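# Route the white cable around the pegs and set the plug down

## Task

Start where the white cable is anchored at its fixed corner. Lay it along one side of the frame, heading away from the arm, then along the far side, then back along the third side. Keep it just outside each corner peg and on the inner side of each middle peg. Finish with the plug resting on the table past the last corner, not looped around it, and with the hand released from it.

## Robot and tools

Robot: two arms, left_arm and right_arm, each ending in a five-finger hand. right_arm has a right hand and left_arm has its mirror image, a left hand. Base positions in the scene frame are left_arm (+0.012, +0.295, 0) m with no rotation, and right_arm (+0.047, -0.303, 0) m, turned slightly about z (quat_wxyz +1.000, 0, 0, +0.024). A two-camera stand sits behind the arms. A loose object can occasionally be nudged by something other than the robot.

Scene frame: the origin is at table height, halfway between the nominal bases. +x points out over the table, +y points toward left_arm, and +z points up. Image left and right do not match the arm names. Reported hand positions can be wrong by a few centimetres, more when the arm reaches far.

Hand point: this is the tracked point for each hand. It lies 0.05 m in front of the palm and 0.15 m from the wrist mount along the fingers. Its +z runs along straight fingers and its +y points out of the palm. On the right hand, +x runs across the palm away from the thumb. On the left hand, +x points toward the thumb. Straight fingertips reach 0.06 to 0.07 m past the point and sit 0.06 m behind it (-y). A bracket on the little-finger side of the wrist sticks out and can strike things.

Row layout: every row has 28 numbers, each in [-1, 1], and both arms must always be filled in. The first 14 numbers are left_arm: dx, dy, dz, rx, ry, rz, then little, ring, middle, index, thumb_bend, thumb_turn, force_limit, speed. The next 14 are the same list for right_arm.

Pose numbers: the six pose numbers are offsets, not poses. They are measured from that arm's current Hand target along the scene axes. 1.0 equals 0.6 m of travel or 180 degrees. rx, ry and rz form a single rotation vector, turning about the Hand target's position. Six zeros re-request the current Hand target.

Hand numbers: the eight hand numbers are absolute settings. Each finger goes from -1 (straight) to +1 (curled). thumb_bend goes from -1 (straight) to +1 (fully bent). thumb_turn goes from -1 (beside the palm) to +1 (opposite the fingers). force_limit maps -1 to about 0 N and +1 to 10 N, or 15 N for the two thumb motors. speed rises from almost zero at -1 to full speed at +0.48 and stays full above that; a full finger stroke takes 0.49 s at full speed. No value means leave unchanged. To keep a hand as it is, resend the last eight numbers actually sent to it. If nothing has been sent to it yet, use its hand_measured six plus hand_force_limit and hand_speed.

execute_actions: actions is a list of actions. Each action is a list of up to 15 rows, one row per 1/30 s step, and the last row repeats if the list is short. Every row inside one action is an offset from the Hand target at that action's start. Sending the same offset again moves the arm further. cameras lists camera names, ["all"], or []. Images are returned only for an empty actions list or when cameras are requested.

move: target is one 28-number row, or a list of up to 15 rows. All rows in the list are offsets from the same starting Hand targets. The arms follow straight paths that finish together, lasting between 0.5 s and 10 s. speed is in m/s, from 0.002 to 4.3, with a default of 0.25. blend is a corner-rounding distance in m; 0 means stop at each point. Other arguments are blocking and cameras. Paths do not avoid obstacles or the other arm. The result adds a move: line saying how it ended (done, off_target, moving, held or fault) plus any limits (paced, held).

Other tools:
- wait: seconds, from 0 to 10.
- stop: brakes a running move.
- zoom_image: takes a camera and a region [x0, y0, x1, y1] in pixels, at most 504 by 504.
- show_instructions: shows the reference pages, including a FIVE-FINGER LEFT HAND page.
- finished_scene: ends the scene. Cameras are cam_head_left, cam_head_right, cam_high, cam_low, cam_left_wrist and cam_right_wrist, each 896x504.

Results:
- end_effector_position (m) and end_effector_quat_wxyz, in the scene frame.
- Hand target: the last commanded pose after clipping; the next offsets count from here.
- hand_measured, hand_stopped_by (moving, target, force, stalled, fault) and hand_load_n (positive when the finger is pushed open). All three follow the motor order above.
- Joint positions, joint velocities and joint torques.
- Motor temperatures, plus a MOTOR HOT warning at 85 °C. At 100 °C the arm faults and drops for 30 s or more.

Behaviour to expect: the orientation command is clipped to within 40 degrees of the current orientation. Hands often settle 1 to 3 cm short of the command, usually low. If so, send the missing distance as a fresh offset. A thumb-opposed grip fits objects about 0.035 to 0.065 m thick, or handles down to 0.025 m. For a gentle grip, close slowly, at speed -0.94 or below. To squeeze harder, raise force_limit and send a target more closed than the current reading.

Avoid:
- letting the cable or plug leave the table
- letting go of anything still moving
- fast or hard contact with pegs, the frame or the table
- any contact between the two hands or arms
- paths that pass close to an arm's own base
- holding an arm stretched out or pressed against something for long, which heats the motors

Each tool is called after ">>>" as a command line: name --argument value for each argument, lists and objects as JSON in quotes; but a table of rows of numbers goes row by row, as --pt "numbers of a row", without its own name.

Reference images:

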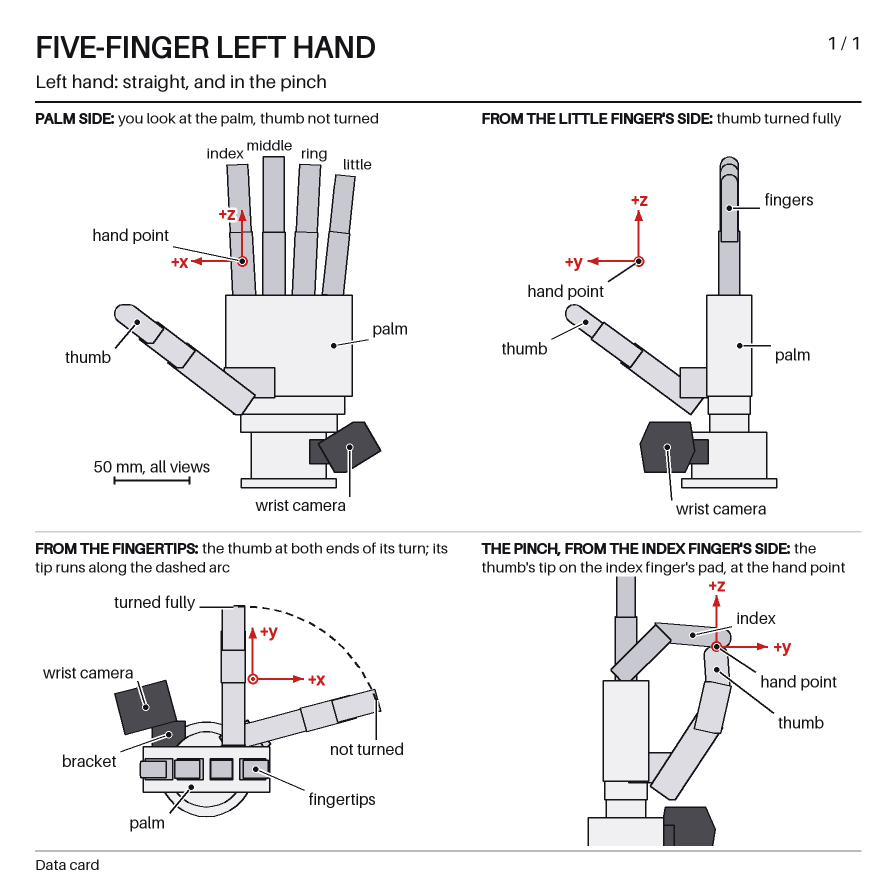

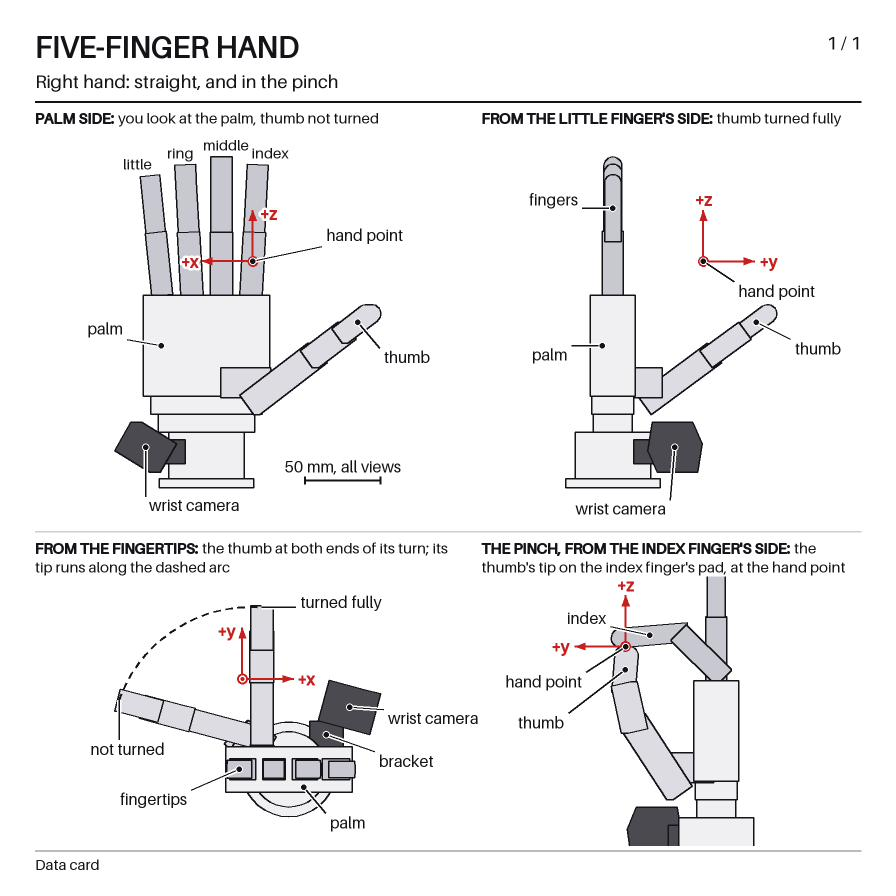

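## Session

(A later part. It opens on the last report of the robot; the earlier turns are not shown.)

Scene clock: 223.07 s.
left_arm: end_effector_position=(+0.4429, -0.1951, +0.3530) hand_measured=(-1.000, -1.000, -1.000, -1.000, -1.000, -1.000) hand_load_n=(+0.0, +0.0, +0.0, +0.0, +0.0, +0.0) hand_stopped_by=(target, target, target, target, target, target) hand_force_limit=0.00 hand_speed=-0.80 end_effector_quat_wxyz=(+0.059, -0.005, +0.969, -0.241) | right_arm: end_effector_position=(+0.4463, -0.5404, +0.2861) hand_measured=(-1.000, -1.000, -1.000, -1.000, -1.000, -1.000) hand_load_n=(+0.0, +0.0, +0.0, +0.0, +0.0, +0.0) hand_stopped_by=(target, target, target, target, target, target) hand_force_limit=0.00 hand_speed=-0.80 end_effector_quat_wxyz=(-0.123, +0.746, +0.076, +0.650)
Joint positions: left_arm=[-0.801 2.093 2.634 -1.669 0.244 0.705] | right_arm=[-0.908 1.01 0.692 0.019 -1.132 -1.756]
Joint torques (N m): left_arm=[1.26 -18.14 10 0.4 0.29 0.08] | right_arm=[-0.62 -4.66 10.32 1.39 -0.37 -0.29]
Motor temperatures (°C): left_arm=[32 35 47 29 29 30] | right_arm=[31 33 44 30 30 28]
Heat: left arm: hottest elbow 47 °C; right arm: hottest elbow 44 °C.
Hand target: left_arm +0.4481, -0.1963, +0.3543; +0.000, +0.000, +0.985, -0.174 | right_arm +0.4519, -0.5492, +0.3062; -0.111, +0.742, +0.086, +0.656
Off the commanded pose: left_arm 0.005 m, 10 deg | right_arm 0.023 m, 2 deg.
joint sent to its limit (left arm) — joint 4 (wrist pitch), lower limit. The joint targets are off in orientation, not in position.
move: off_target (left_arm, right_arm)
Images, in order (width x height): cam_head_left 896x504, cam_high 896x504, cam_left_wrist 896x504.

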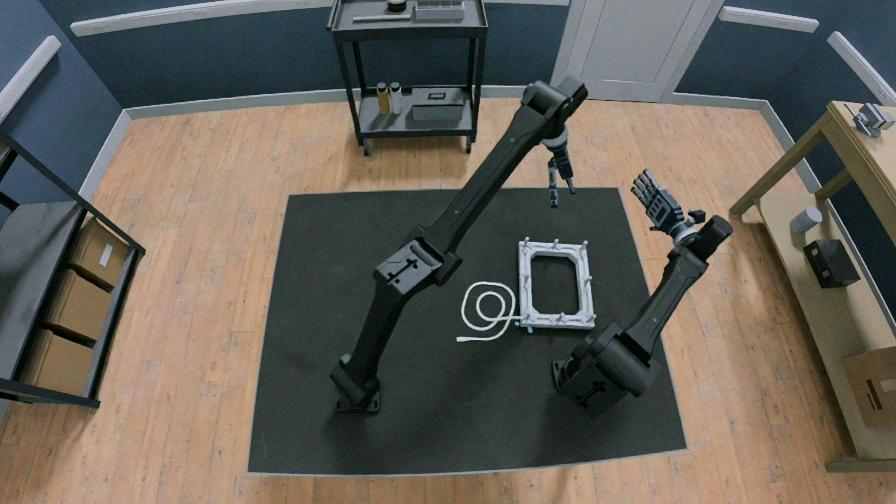

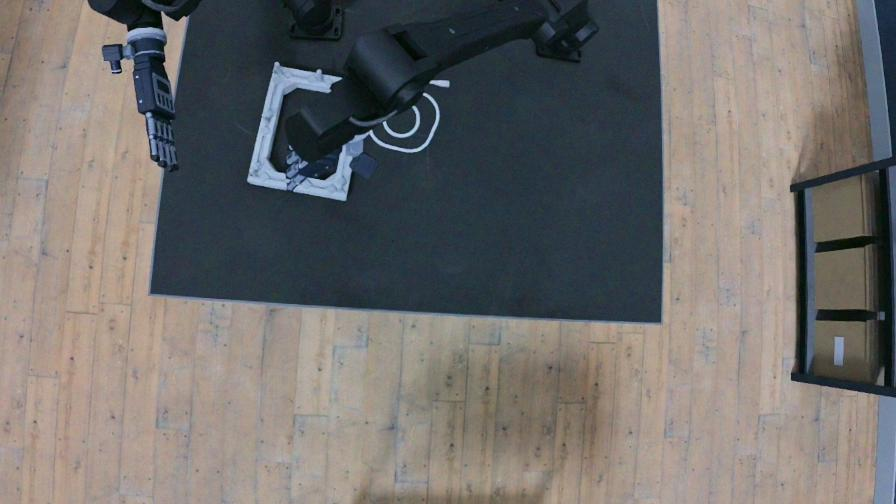

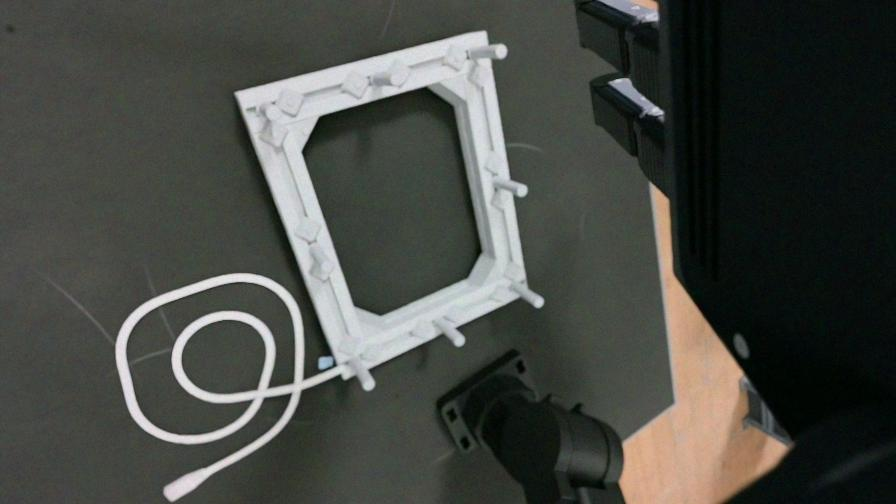

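>>> move --target '[-0.4135,0.594,-0.40,0.111,0,0,1,1,1,-1,-1,-1,0,0,0,0,0,0,0,0,-1,-1,-1,-1,-1,-1,0,-0.8]' --speed 0.3 --cameras '["cam_head_left","cam_head_right","cam_high","cam_low","cam_left_wrist"]'

Scene clock: 248.80 s.
left_arm: end_effector_position=(+0.1961, +0.1588, +0.1149) hand_measured=(+1.000, +1.000, +1.000, -1.000, -1.000, -1.000) hand_load_n=(+0.0, +0.0, +0.0, +0.0, +0.0, +0.0) hand_stopped_by=(target, target, target, target, target, target) hand_force_limit=0.00 hand_speed=0.00 end_effector_quat_wxyz=(-0.006, -0.001, +1.000, +0.004) | right_arm: end_effector_position=(+0.4463, -0.5404, +0.2861) hand_measured=(-1.000, -1.000, -1.000, -1.000, -1.000, -1.000) hand_load_n=(+0.0, +0.0, +0.0, +0.0, +0.5, +0.0) hand_stopped_by=(target, target, target, target, target, target) hand_force_limit=0.00 hand_speed=-0.80 end_effector_quat_wxyz=(-0.123, +0.746, +0.076, +0.650)
Joint positions: left_arm=[-0.738 1.159 0.833 -1.257 0.002 0.832] | right_arm=[-0.908 1.01 0.692 0.019 -1.132 -1.756]
Joint torques (N m): left_arm=[1.73 -6.24 6.98 0.54 -0.12 0.2] | right_arm=[-0.5 -4.25 10.61 1.24 -0.36 -0.29]
Heat: left arm: hottest elbow 46 °C; right arm: hottest elbow 45 °C.
Hand target: left_arm +0.2000, +0.1601, +0.1144; +0.000, +0.000, +1.000, +0.000 | right_arm +0.4519, -0.5492, +0.3062; -0.111, +0.742, +0.086, +0.656
Off the commanded pose: left_arm 0.004 m, 1 deg | right_arm 0.023 m, 2 deg.
move: off_target (right_arm)
Images, in order (width x height): cam_head_left 896x504, cam_head_right 896x504, cam_high 896x504, cam_low 896x504, cam_left_wrist 896x504.

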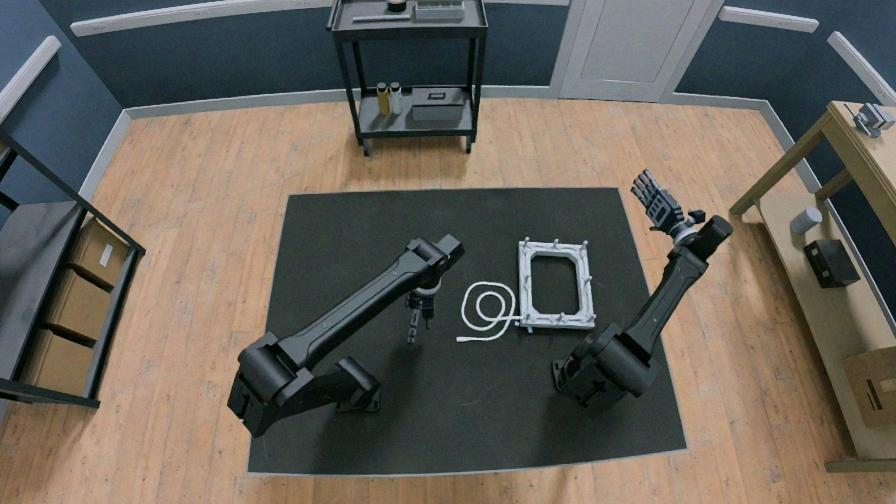

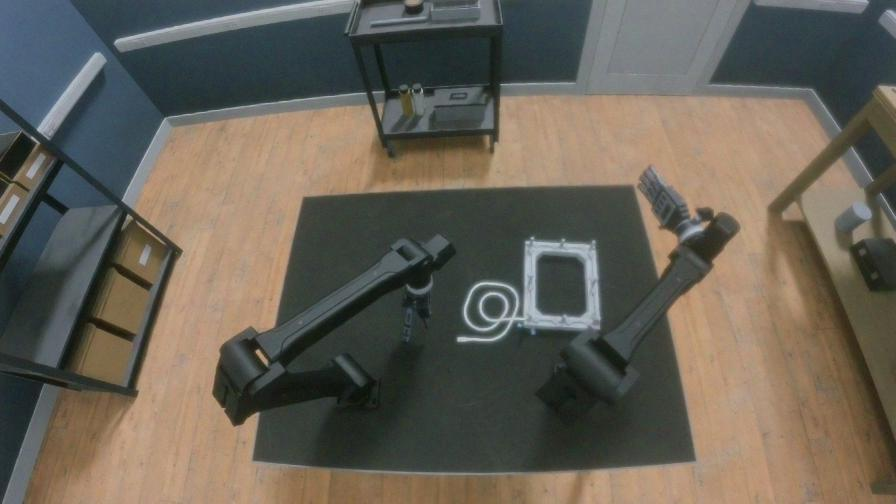

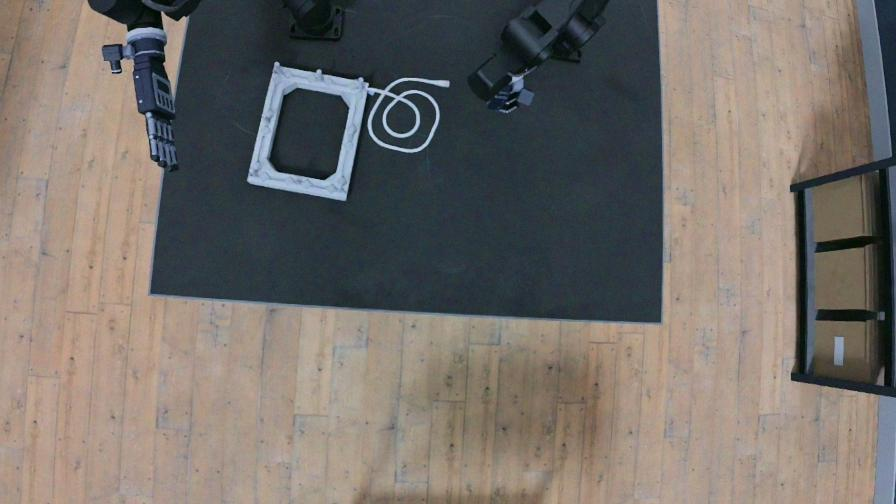

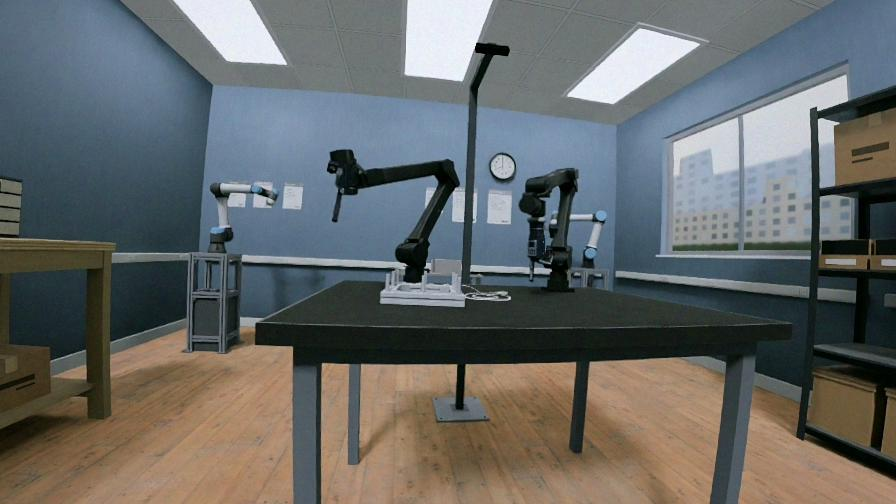

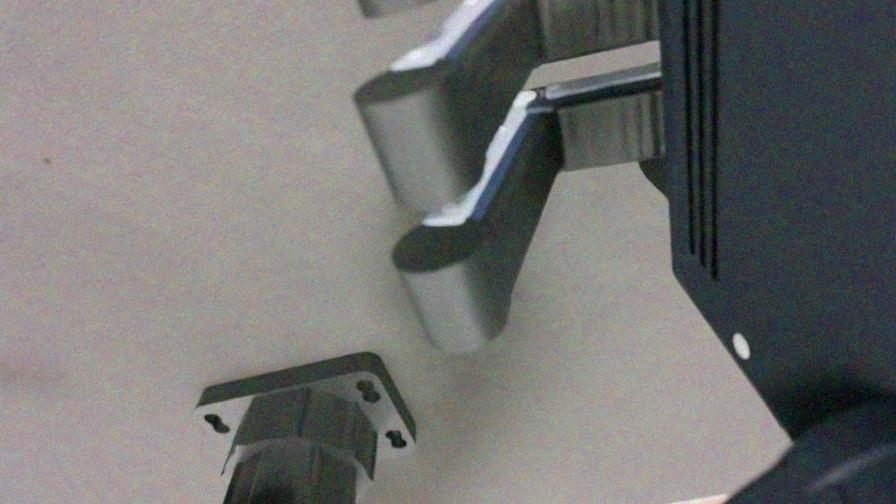

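>>> zoom_image --camera "cam_head_left" --region '[360, 220, 620, 400]'

>>> zoom_image --camera "cam_low" --region '[360, 200, 620, 340]'

>>> zoom_image --camera "cam_high" --region '[340, 0, 620, 180]'

Scaled by 1.938 from the camera's 896x504 image, which has a finer 1280x720 frame.

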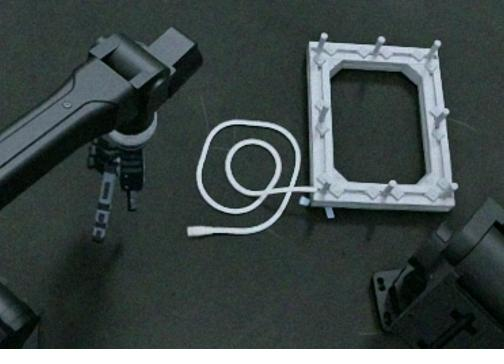

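Scaled by 1.938 from the camera's 896x504 image, which has a finer 1280x720 frame.

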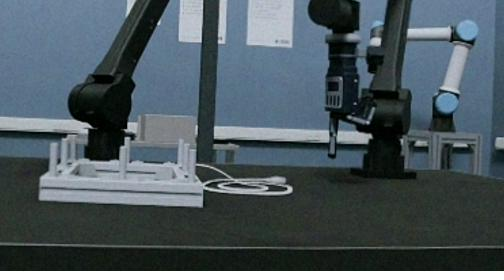

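Scaled by 1.800 from the camera's 896x504 image, which has a finer 1280x720 frame.

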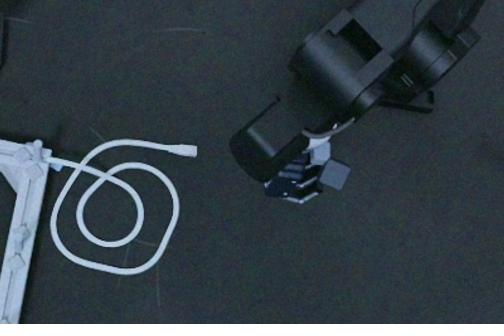

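>>> move --target '[-0.09,-0.165,0.0,0,0,0,1,1,1,-1,-1,-1,0,0,0,0,0,0,0,0,-1,-1,-1,-1,-1,-1,0,-0.8]' --speed 0.3 --cameras '["cam_head_left","cam_head_right","cam_high","cam_low","cam_left_wrist"]'

>>> zoom_image --camera "cam_head_left" --region '[360, 240, 620, 400]'

>>> zoom_image --camera "cam_low" --region '[420, 230, 620, 330]'

Scene clock: 351.00 s.
left_arm: end_effector_position=(+0.1400, +0.0777, +0.1076) hand_measured=(+1.000, +1.000, +1.000, -1.000, -1.000, -1.000) hand_load_n=(-0.5, +0.0, +0.0, +0.0, +0.0, +0.0) hand_stopped_by=(target, target, target, target, target, target) hand_force_limit=0.00 hand_speed=0.00 end_effector_quat_wxyz=(-0.009, +0.001, +1.000, +0.013) | right_arm: end_effector_position=(+0.4463, -0.5404, +0.2861) hand_measured=(-1.000, -1.000, -1.000, -1.000, -1.000, -1.000) hand_load_n=(+0.0, +0.0, +0.0, +0.0, +0.0, +0.0) hand_stopped_by=(target, target, target, target, target, target) hand_force_limit=0.00 hand_speed=-0.80 end_effector_quat_wxyz=(-0.123, +0.746, +0.076, +0.650)
Joint positions: left_arm=[-1.05 1.263 0.892 -1.231 0.003 0.525] | right_arm=[-0.908 1.01 0.692 0.019 -1.132 -1.756]
Joint torques (N m): left_arm=[0.21 -6.07 9.76 0.4 -0.11 -0.03] | right_arm=[-0.97 -4.48 10.45 1.21 -0.35 -0.21]
Motor temperatures (°C): left_arm=[32 35 42 29 28 30] | right_arm=[31 32 46 30 30 28]
Heat: left arm: hottest elbow 42 °C; right arm: hottest elbow 46 °C.
Hand target: left_arm +0.1460, +0.0611, +0.1143; +0.000, +0.000, +1.000, +0.000 | right_arm +0.4519, -0.5492, +0.3062; -0.111, +0.742, +0.086, +0.656
Off the commanded pose: left_arm 0.019 m, 2 deg | right_arm 0.023 m, 2 deg.
move: off_target (left_arm, right_arm)
Images, in order (width x height): cam_head_left 896x504, cam_head_right 896x504, cam_high 896x504, cam_low 896x504, cam_left_wrist 896x504.

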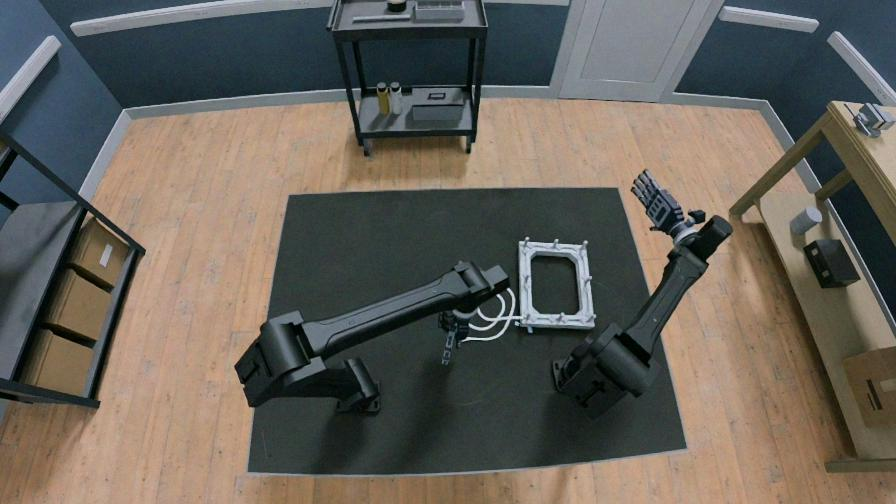

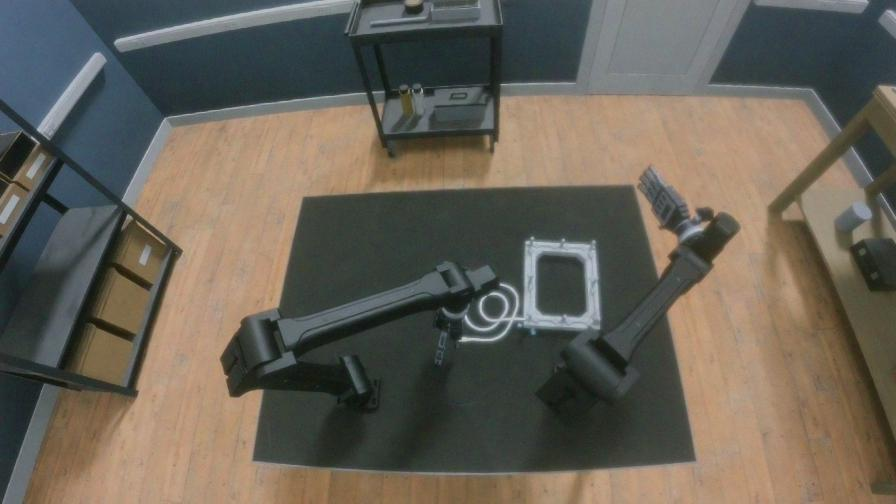

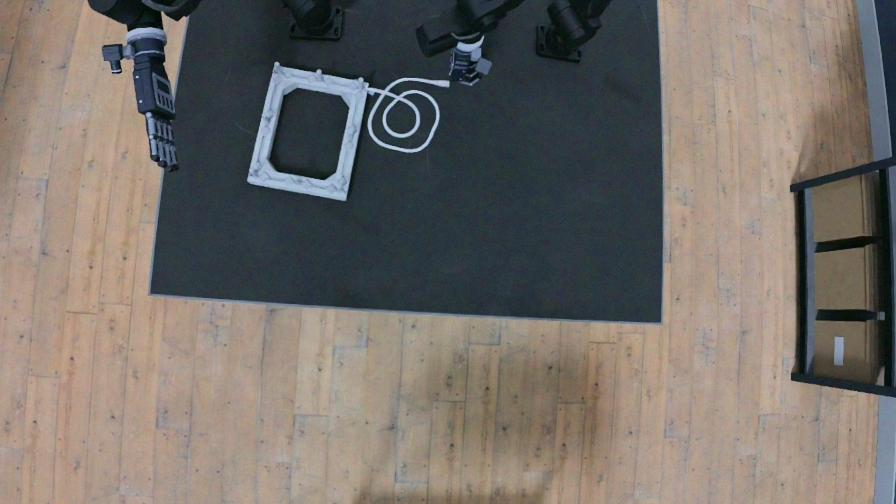

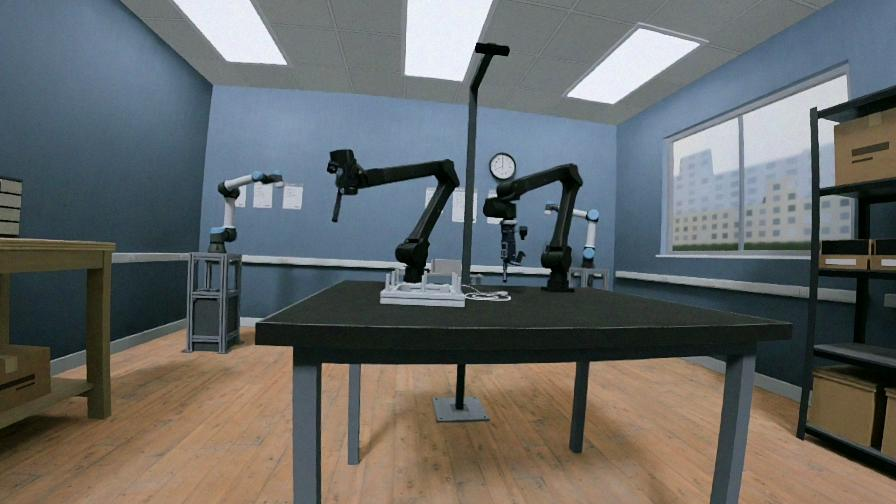

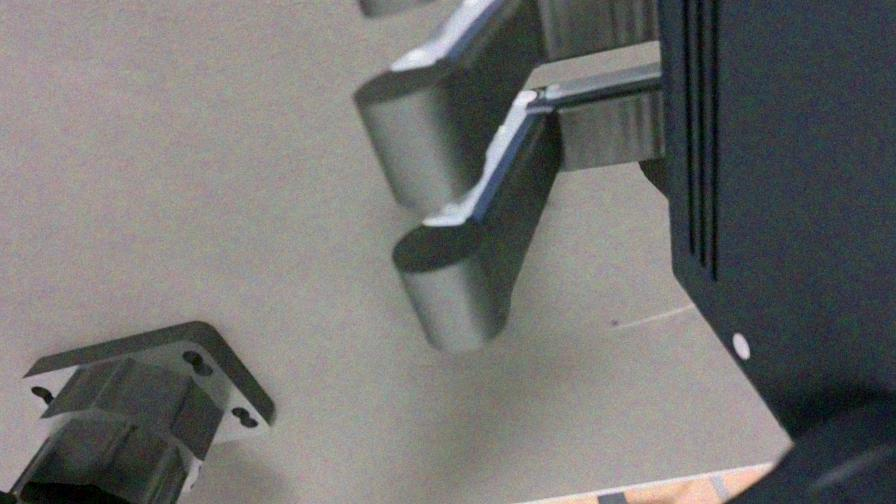

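Scaled by 1.938 from the camera's 896x504 image, which has a finer 1280x720 frame.

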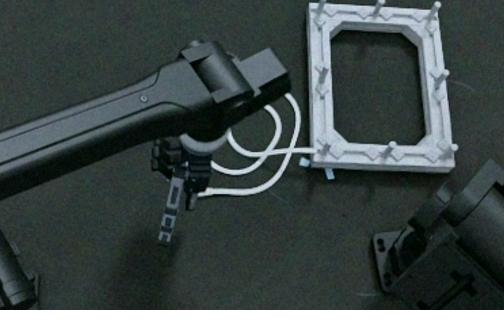

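Scaled by 2.520 from the camera's 896x504 image, which has a finer 1280x720 frame.

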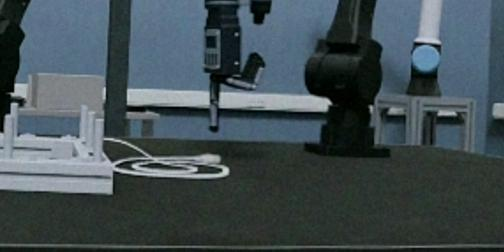

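>>> move --pt "0.0 -0.02 -0.053 0 0 0 1 1 1 -1 -1 -1 0 0 0 0 0 0 0 0 -1 -1 -1 -1 -1 -1 0 -0.8" --pt "0.17 -0.02 -0.053 0 0 0 1 1 1 -1 -1 -1 0 0 0 0 0 0 0 0 -1 -1 -1 -1 -1 -1 0 -0.8" --speed 0.12 --cameras '["cam_head_left","cam_head_right","cam_high","cam_low","cam_left_wrist"]'

>>> zoom_image --camera "cam_head_left" --region '[360, 240, 620, 400]'

>>> zoom_image --camera "cam_low" --region '[420, 230, 620, 330]'

Scene clock: 365.63 s.
left_arm: end_effector_position=(+0.2344, +0.0599, +0.0783) hand_measured=(+1.000, +1.000, +1.000, -1.000, -1.000, -1.000) hand_load_n=(+0.0, +0.0, +0.0, +0.0, +0.0, +0.0) hand_stopped_by=(target, target, target, target, target, target) hand_force_limit=0.00 hand_speed=0.00 end_effector_quat_wxyz=(-0.007, -0.002, +1.000, +0.010) | right_arm: end_effector_position=(+0.4463, -0.5404, +0.2861) hand_measured=(-1.000, -1.000, -1.000, -1.000, -1.000, -1.000) hand_load_n=(+0.0, +0.0, +0.0, +0.0, +0.0, +0.0) hand_stopped_by=(target, target, target, target, target, target) hand_force_limit=0.00 hand_speed=-0.80 end_effector_quat_wxyz=(-0.123, +0.746, +0.076, +0.650)
Joint positions: left_arm=[-0.862 1.475 1.016 -1.137 -0.002 0.706] | right_arm=[-0.908 1.01 0.692 0.019 -1.132 -1.756]
Joint torques (N m): left_arm=[1.55 -8.82 9.4 0.34 0.05 0.2] | right_arm=[-0.62 -5.19 10.89 1.2 -0.36 -0.24]
Heat: left arm: hottest elbow 45 °C; right arm: hottest elbow 47 °C.
Hand target: left_arm +0.2480, +0.0492, +0.0824; +0.000, +0.000, +1.000, +0.000 | right_arm +0.4519, -0.5492, +0.3062; -0.111, +0.742, +0.086, +0.656
Off the commanded pose: left_arm 0.018 m, 2 deg | right_arm 0.023 m, 2 deg.
move: off_target (left_arm, right_arm)
Images, in order (width x height): cam_head_left 896x504, cam_head_right 896x504, cam_high 896x504, cam_low 896x504, cam_left_wrist 896x504.

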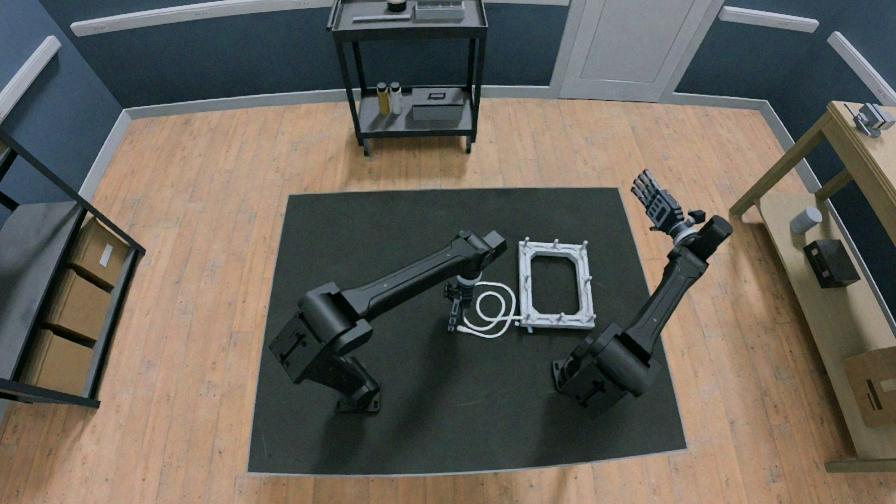

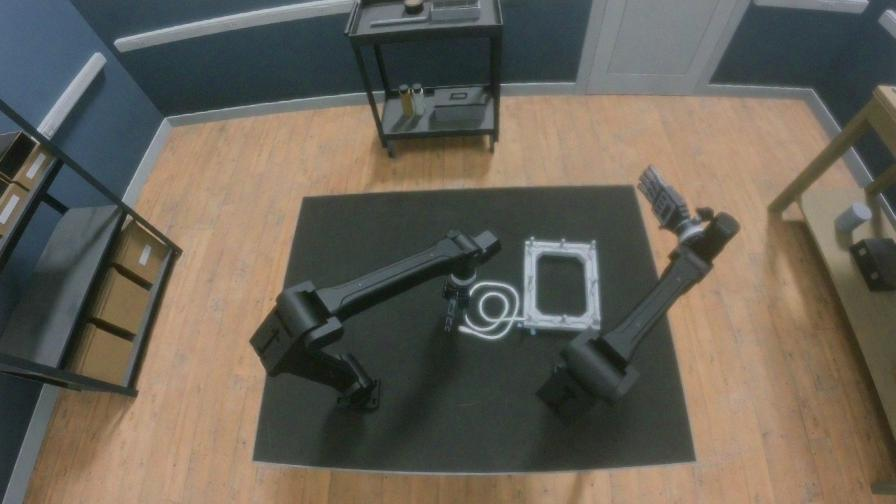

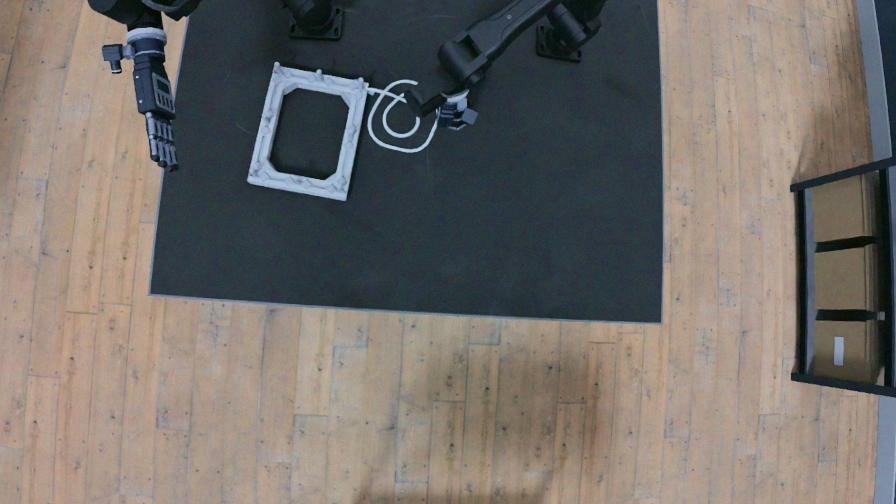

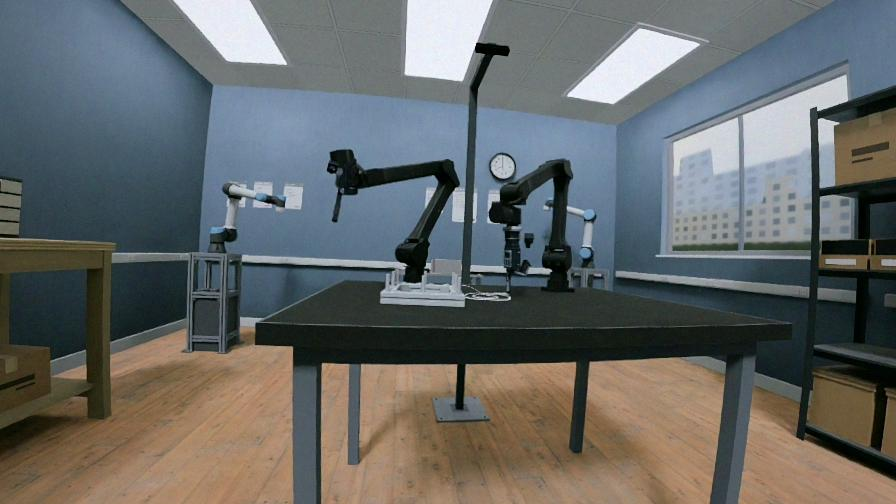

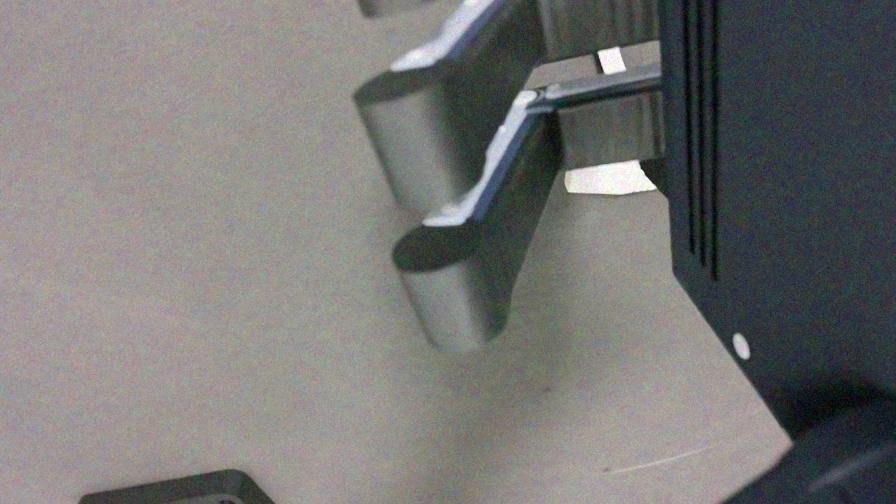

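Scaled by 1.938 from the camera's 896x504 image, which has a finer 1280x720 frame.

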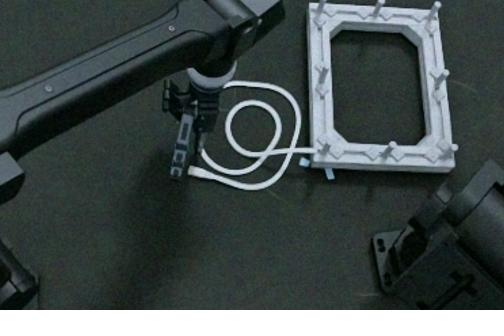

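Scaled by 2.520 from the camera's 896x504 image, which has a finer 1280x720 frame.

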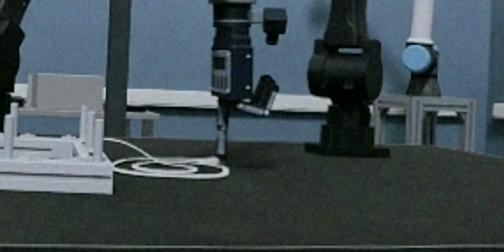

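>>> move --target '[0.14,0.0,0,0,0,0,1,1,1,-1,-1,-1,0,0,0,0,0,0,0,0,-1,-1,-1,-1,-1,-1,0,-0.8]' --speed 0.12 --cameras '["cam_head_left","cam_low"]'

>>> zoom_image --camera "cam_head_left" --region '[360, 240, 620, 400]'

>>> zoom_image --camera "cam_low" --region '[420, 230, 620, 330]'

Scene clock: 375.67 s.
left_arm: end_effector_position=(+0.3209, +0.0544, +0.0782) hand_measured=(+1.000, +1.000, +1.000, -1.000, -1.000, -1.000) hand_load_n=(+0.0, +0.5, +0.0, +0.0, +0.0, +0.0) hand_stopped_by=(target, target, target, target, target, target) hand_force_limit=0.00 hand_speed=0.00 end_effector_quat_wxyz=(-0.002, -0.002, +1.000, +0.002) | right_arm: end_effector_position=(+0.4463, -0.5404, +0.2861) hand_measured=(-1.000, -1.000, -1.000, -1.000, -1.000, -1.000) hand_load_n=(+0.0, +0.0, +0.0, +0.0, +0.0, +0.0) hand_stopped_by=(target, target, target, target, target, target) hand_force_limit=0.00 hand_speed=-0.80 end_effector_quat_wxyz=(-0.123, +0.746, +0.076, +0.650)
Joint positions: left_arm=[-0.725 1.619 1.188 -1.146 -0.002 0.842] | right_arm=[-0.908 1.01 0.692 0.019 -1.132 -1.756]
Joint torques (N m): left_arm=[1.49 -11.16 9.55 -0.25 0.04 0.21] | right_arm=[0.44 -5.66 10.74 1.33 -0.39 -0.18]
Heat: left arm: hottest elbow 46 °C; right arm: hottest elbow 47 °C.
Hand target: left_arm +0.3321, +0.0491, +0.0825; +0.000, +0.000, +1.000, +0.000 | right_arm +0.4519, -0.5492, +0.3062; -0.111, +0.742, +0.086, +0.656
Off the commanded pose: left_arm 0.013 m, 0 deg | right_arm 0.023 m, 2 deg.
move: off_target (left_arm, right_arm)
Images, in order (width x height): cam_head_left 896x504, cam_low 896x504.

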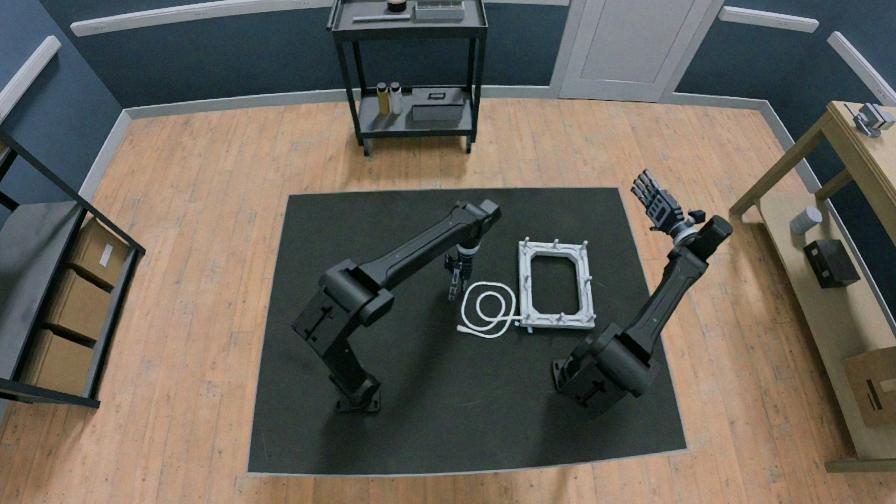

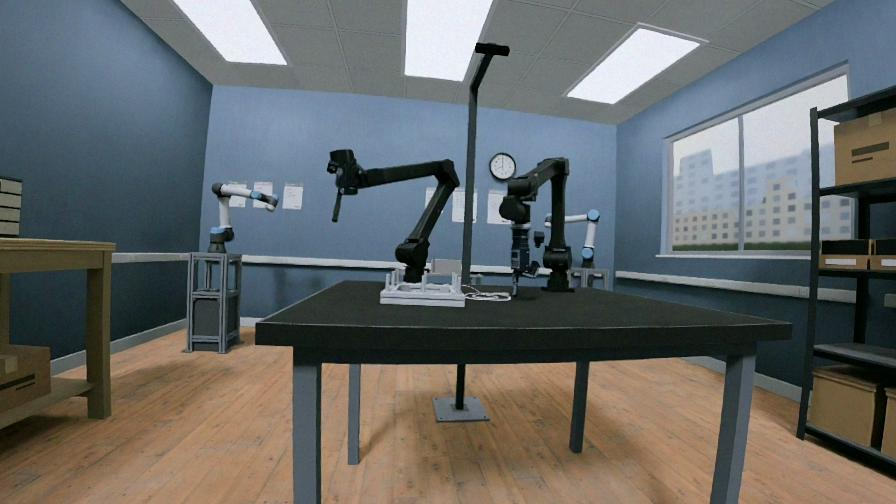

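Scaled by 1.938 from the camera's 896x504 image, which has a finer 1280x720 frame.

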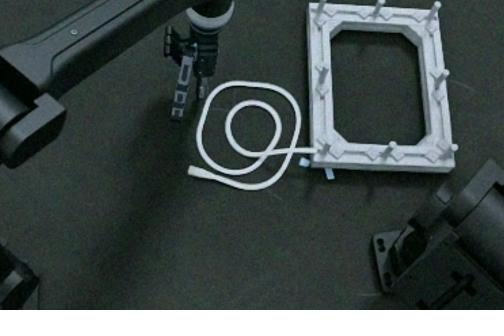

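Scaled by 2.520 from the camera's 896x504 image, which has a finer 1280x720 frame.

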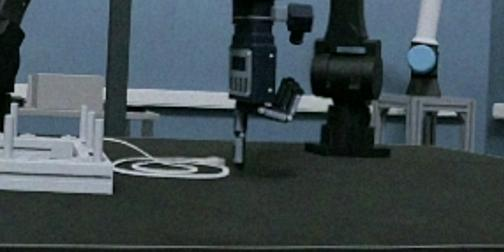

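>>> move --pt "0 0 0.07 0 0 0 1 1 1 -1 -1 -1 0 0 0 0 0 0 0 0 -1 -1 -1 -1 -1 -1 0 -0.8" --pt "-0.26 -0.017 0.07 0 0 0 1 1 1 -1 -1 -1 0 0 0 0 0 0 0 0 -1 -1 -1 -1 -1 -1 0 -0.8" --pt "-0.26 -0.017 0.0 0 0 0 1 1 1 -1 -1 -1 0 0 0 0 0 0 0 0 -1 -1 -1 -1 -1 -1 0 -0.8" --speed 0.15 --cameras '["cam_head_left","cam_low"]'

>>> zoom_image --camera "cam_head_left" --region '[400, 260, 560, 380]'

>>> zoom_image --camera "cam_low" --region '[420, 230, 620, 330]'

Scene clock: 409.50 s.
left_arm: end_effector_position=(+0.1772, +0.0425, +0.0868) hand_measured=(+1.000, +1.000, +1.000, -1.000, -1.000, -1.000) hand_load_n=(+0.0, +0.5, +0.0, +0.0, +0.0, +0.0) hand_stopped_by=(target, target, target, target, target, target) hand_force_limit=0.00 hand_speed=0.00 end_effector_quat_wxyz=(-0.001, +0.002, +1.000, -0.001) | right_arm: end_effector_position=(+0.4463, -0.5404, +0.2861) hand_measured=(-1.000, -1.000, -1.000, -1.000, -1.000, -1.000) hand_load_n=(+0.0, +0.0, +0.0, +0.0, +0.0, +0.0) hand_stopped_by=(target, target, target, target, target, target) hand_force_limit=0.00 hand_speed=-0.80 end_effector_quat_wxyz=(-0.123, +0.746, +0.076, +0.650)
Joint positions: left_arm=[-1.01 1.393 0.96 -1.137 0.002 0.565] | right_arm=[-0.908 1.01 0.692 0.019 -1.132 -1.756]
Joint torques (N m): left_arm=[0.38 -8.18 6.87 0.7 -0.11 -0.04] | right_arm=[0.21 -5.25 10.44 1.17 -0.4 -0.19]
Heat: left arm: hottest elbow 46 °C; right arm: hottest elbow 47 °C.
Hand target: left_arm +0.1761, +0.0390, +0.0826; +0.000, +0.000, +1.000, +0.000 | right_arm +0.4519, -0.5492, +0.3062; -0.111, +0.742, +0.086, +0.656
Off the commanded pose: left_arm 0.006 m, 0 deg | right_arm 0.023 m, 2 deg.
move: off_target (right_arm)
Images, in order (width x height): cam_head_left 896x504, cam_low 896x504.

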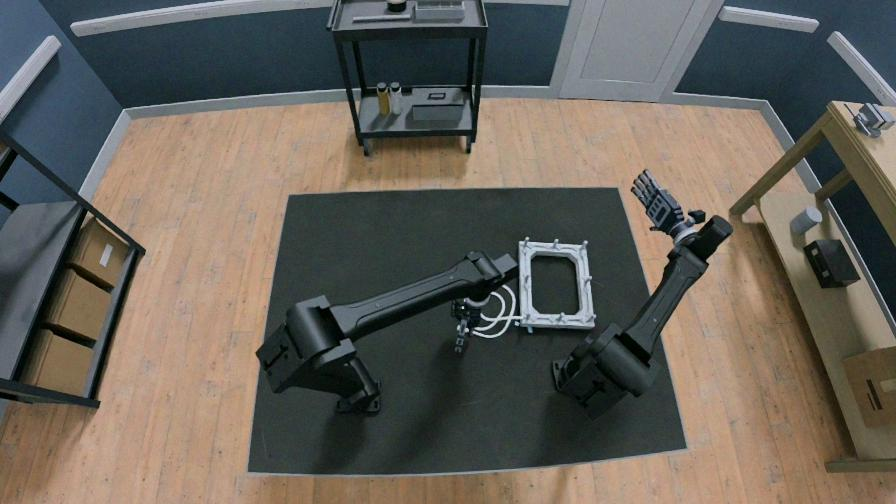

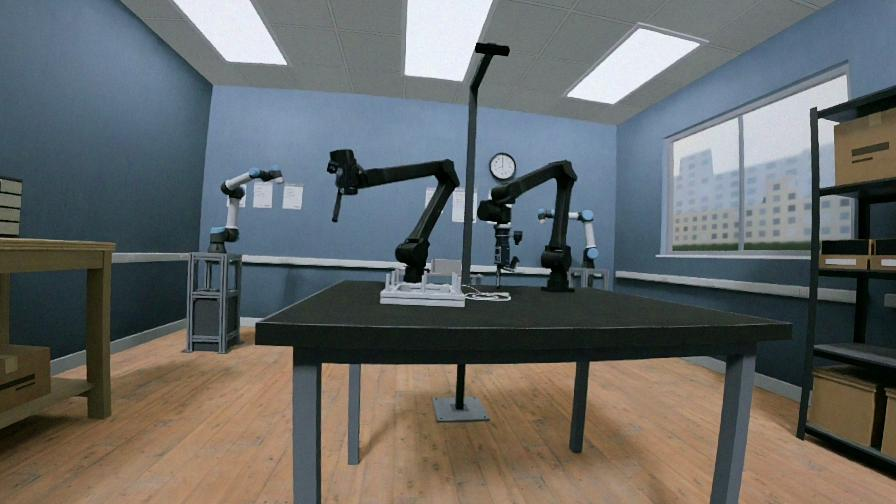

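Scaled by 3.150 from the camera's 896x504 image, which has a finer 1280x720 frame.

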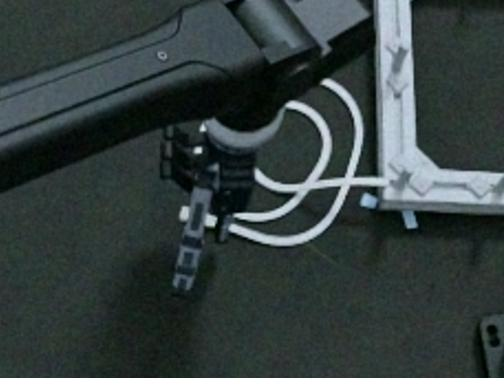

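Scaled by 2.520 from the camera's 896x504 image, which has a finer 1280x720 frame.

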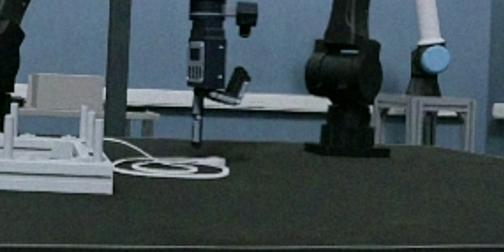

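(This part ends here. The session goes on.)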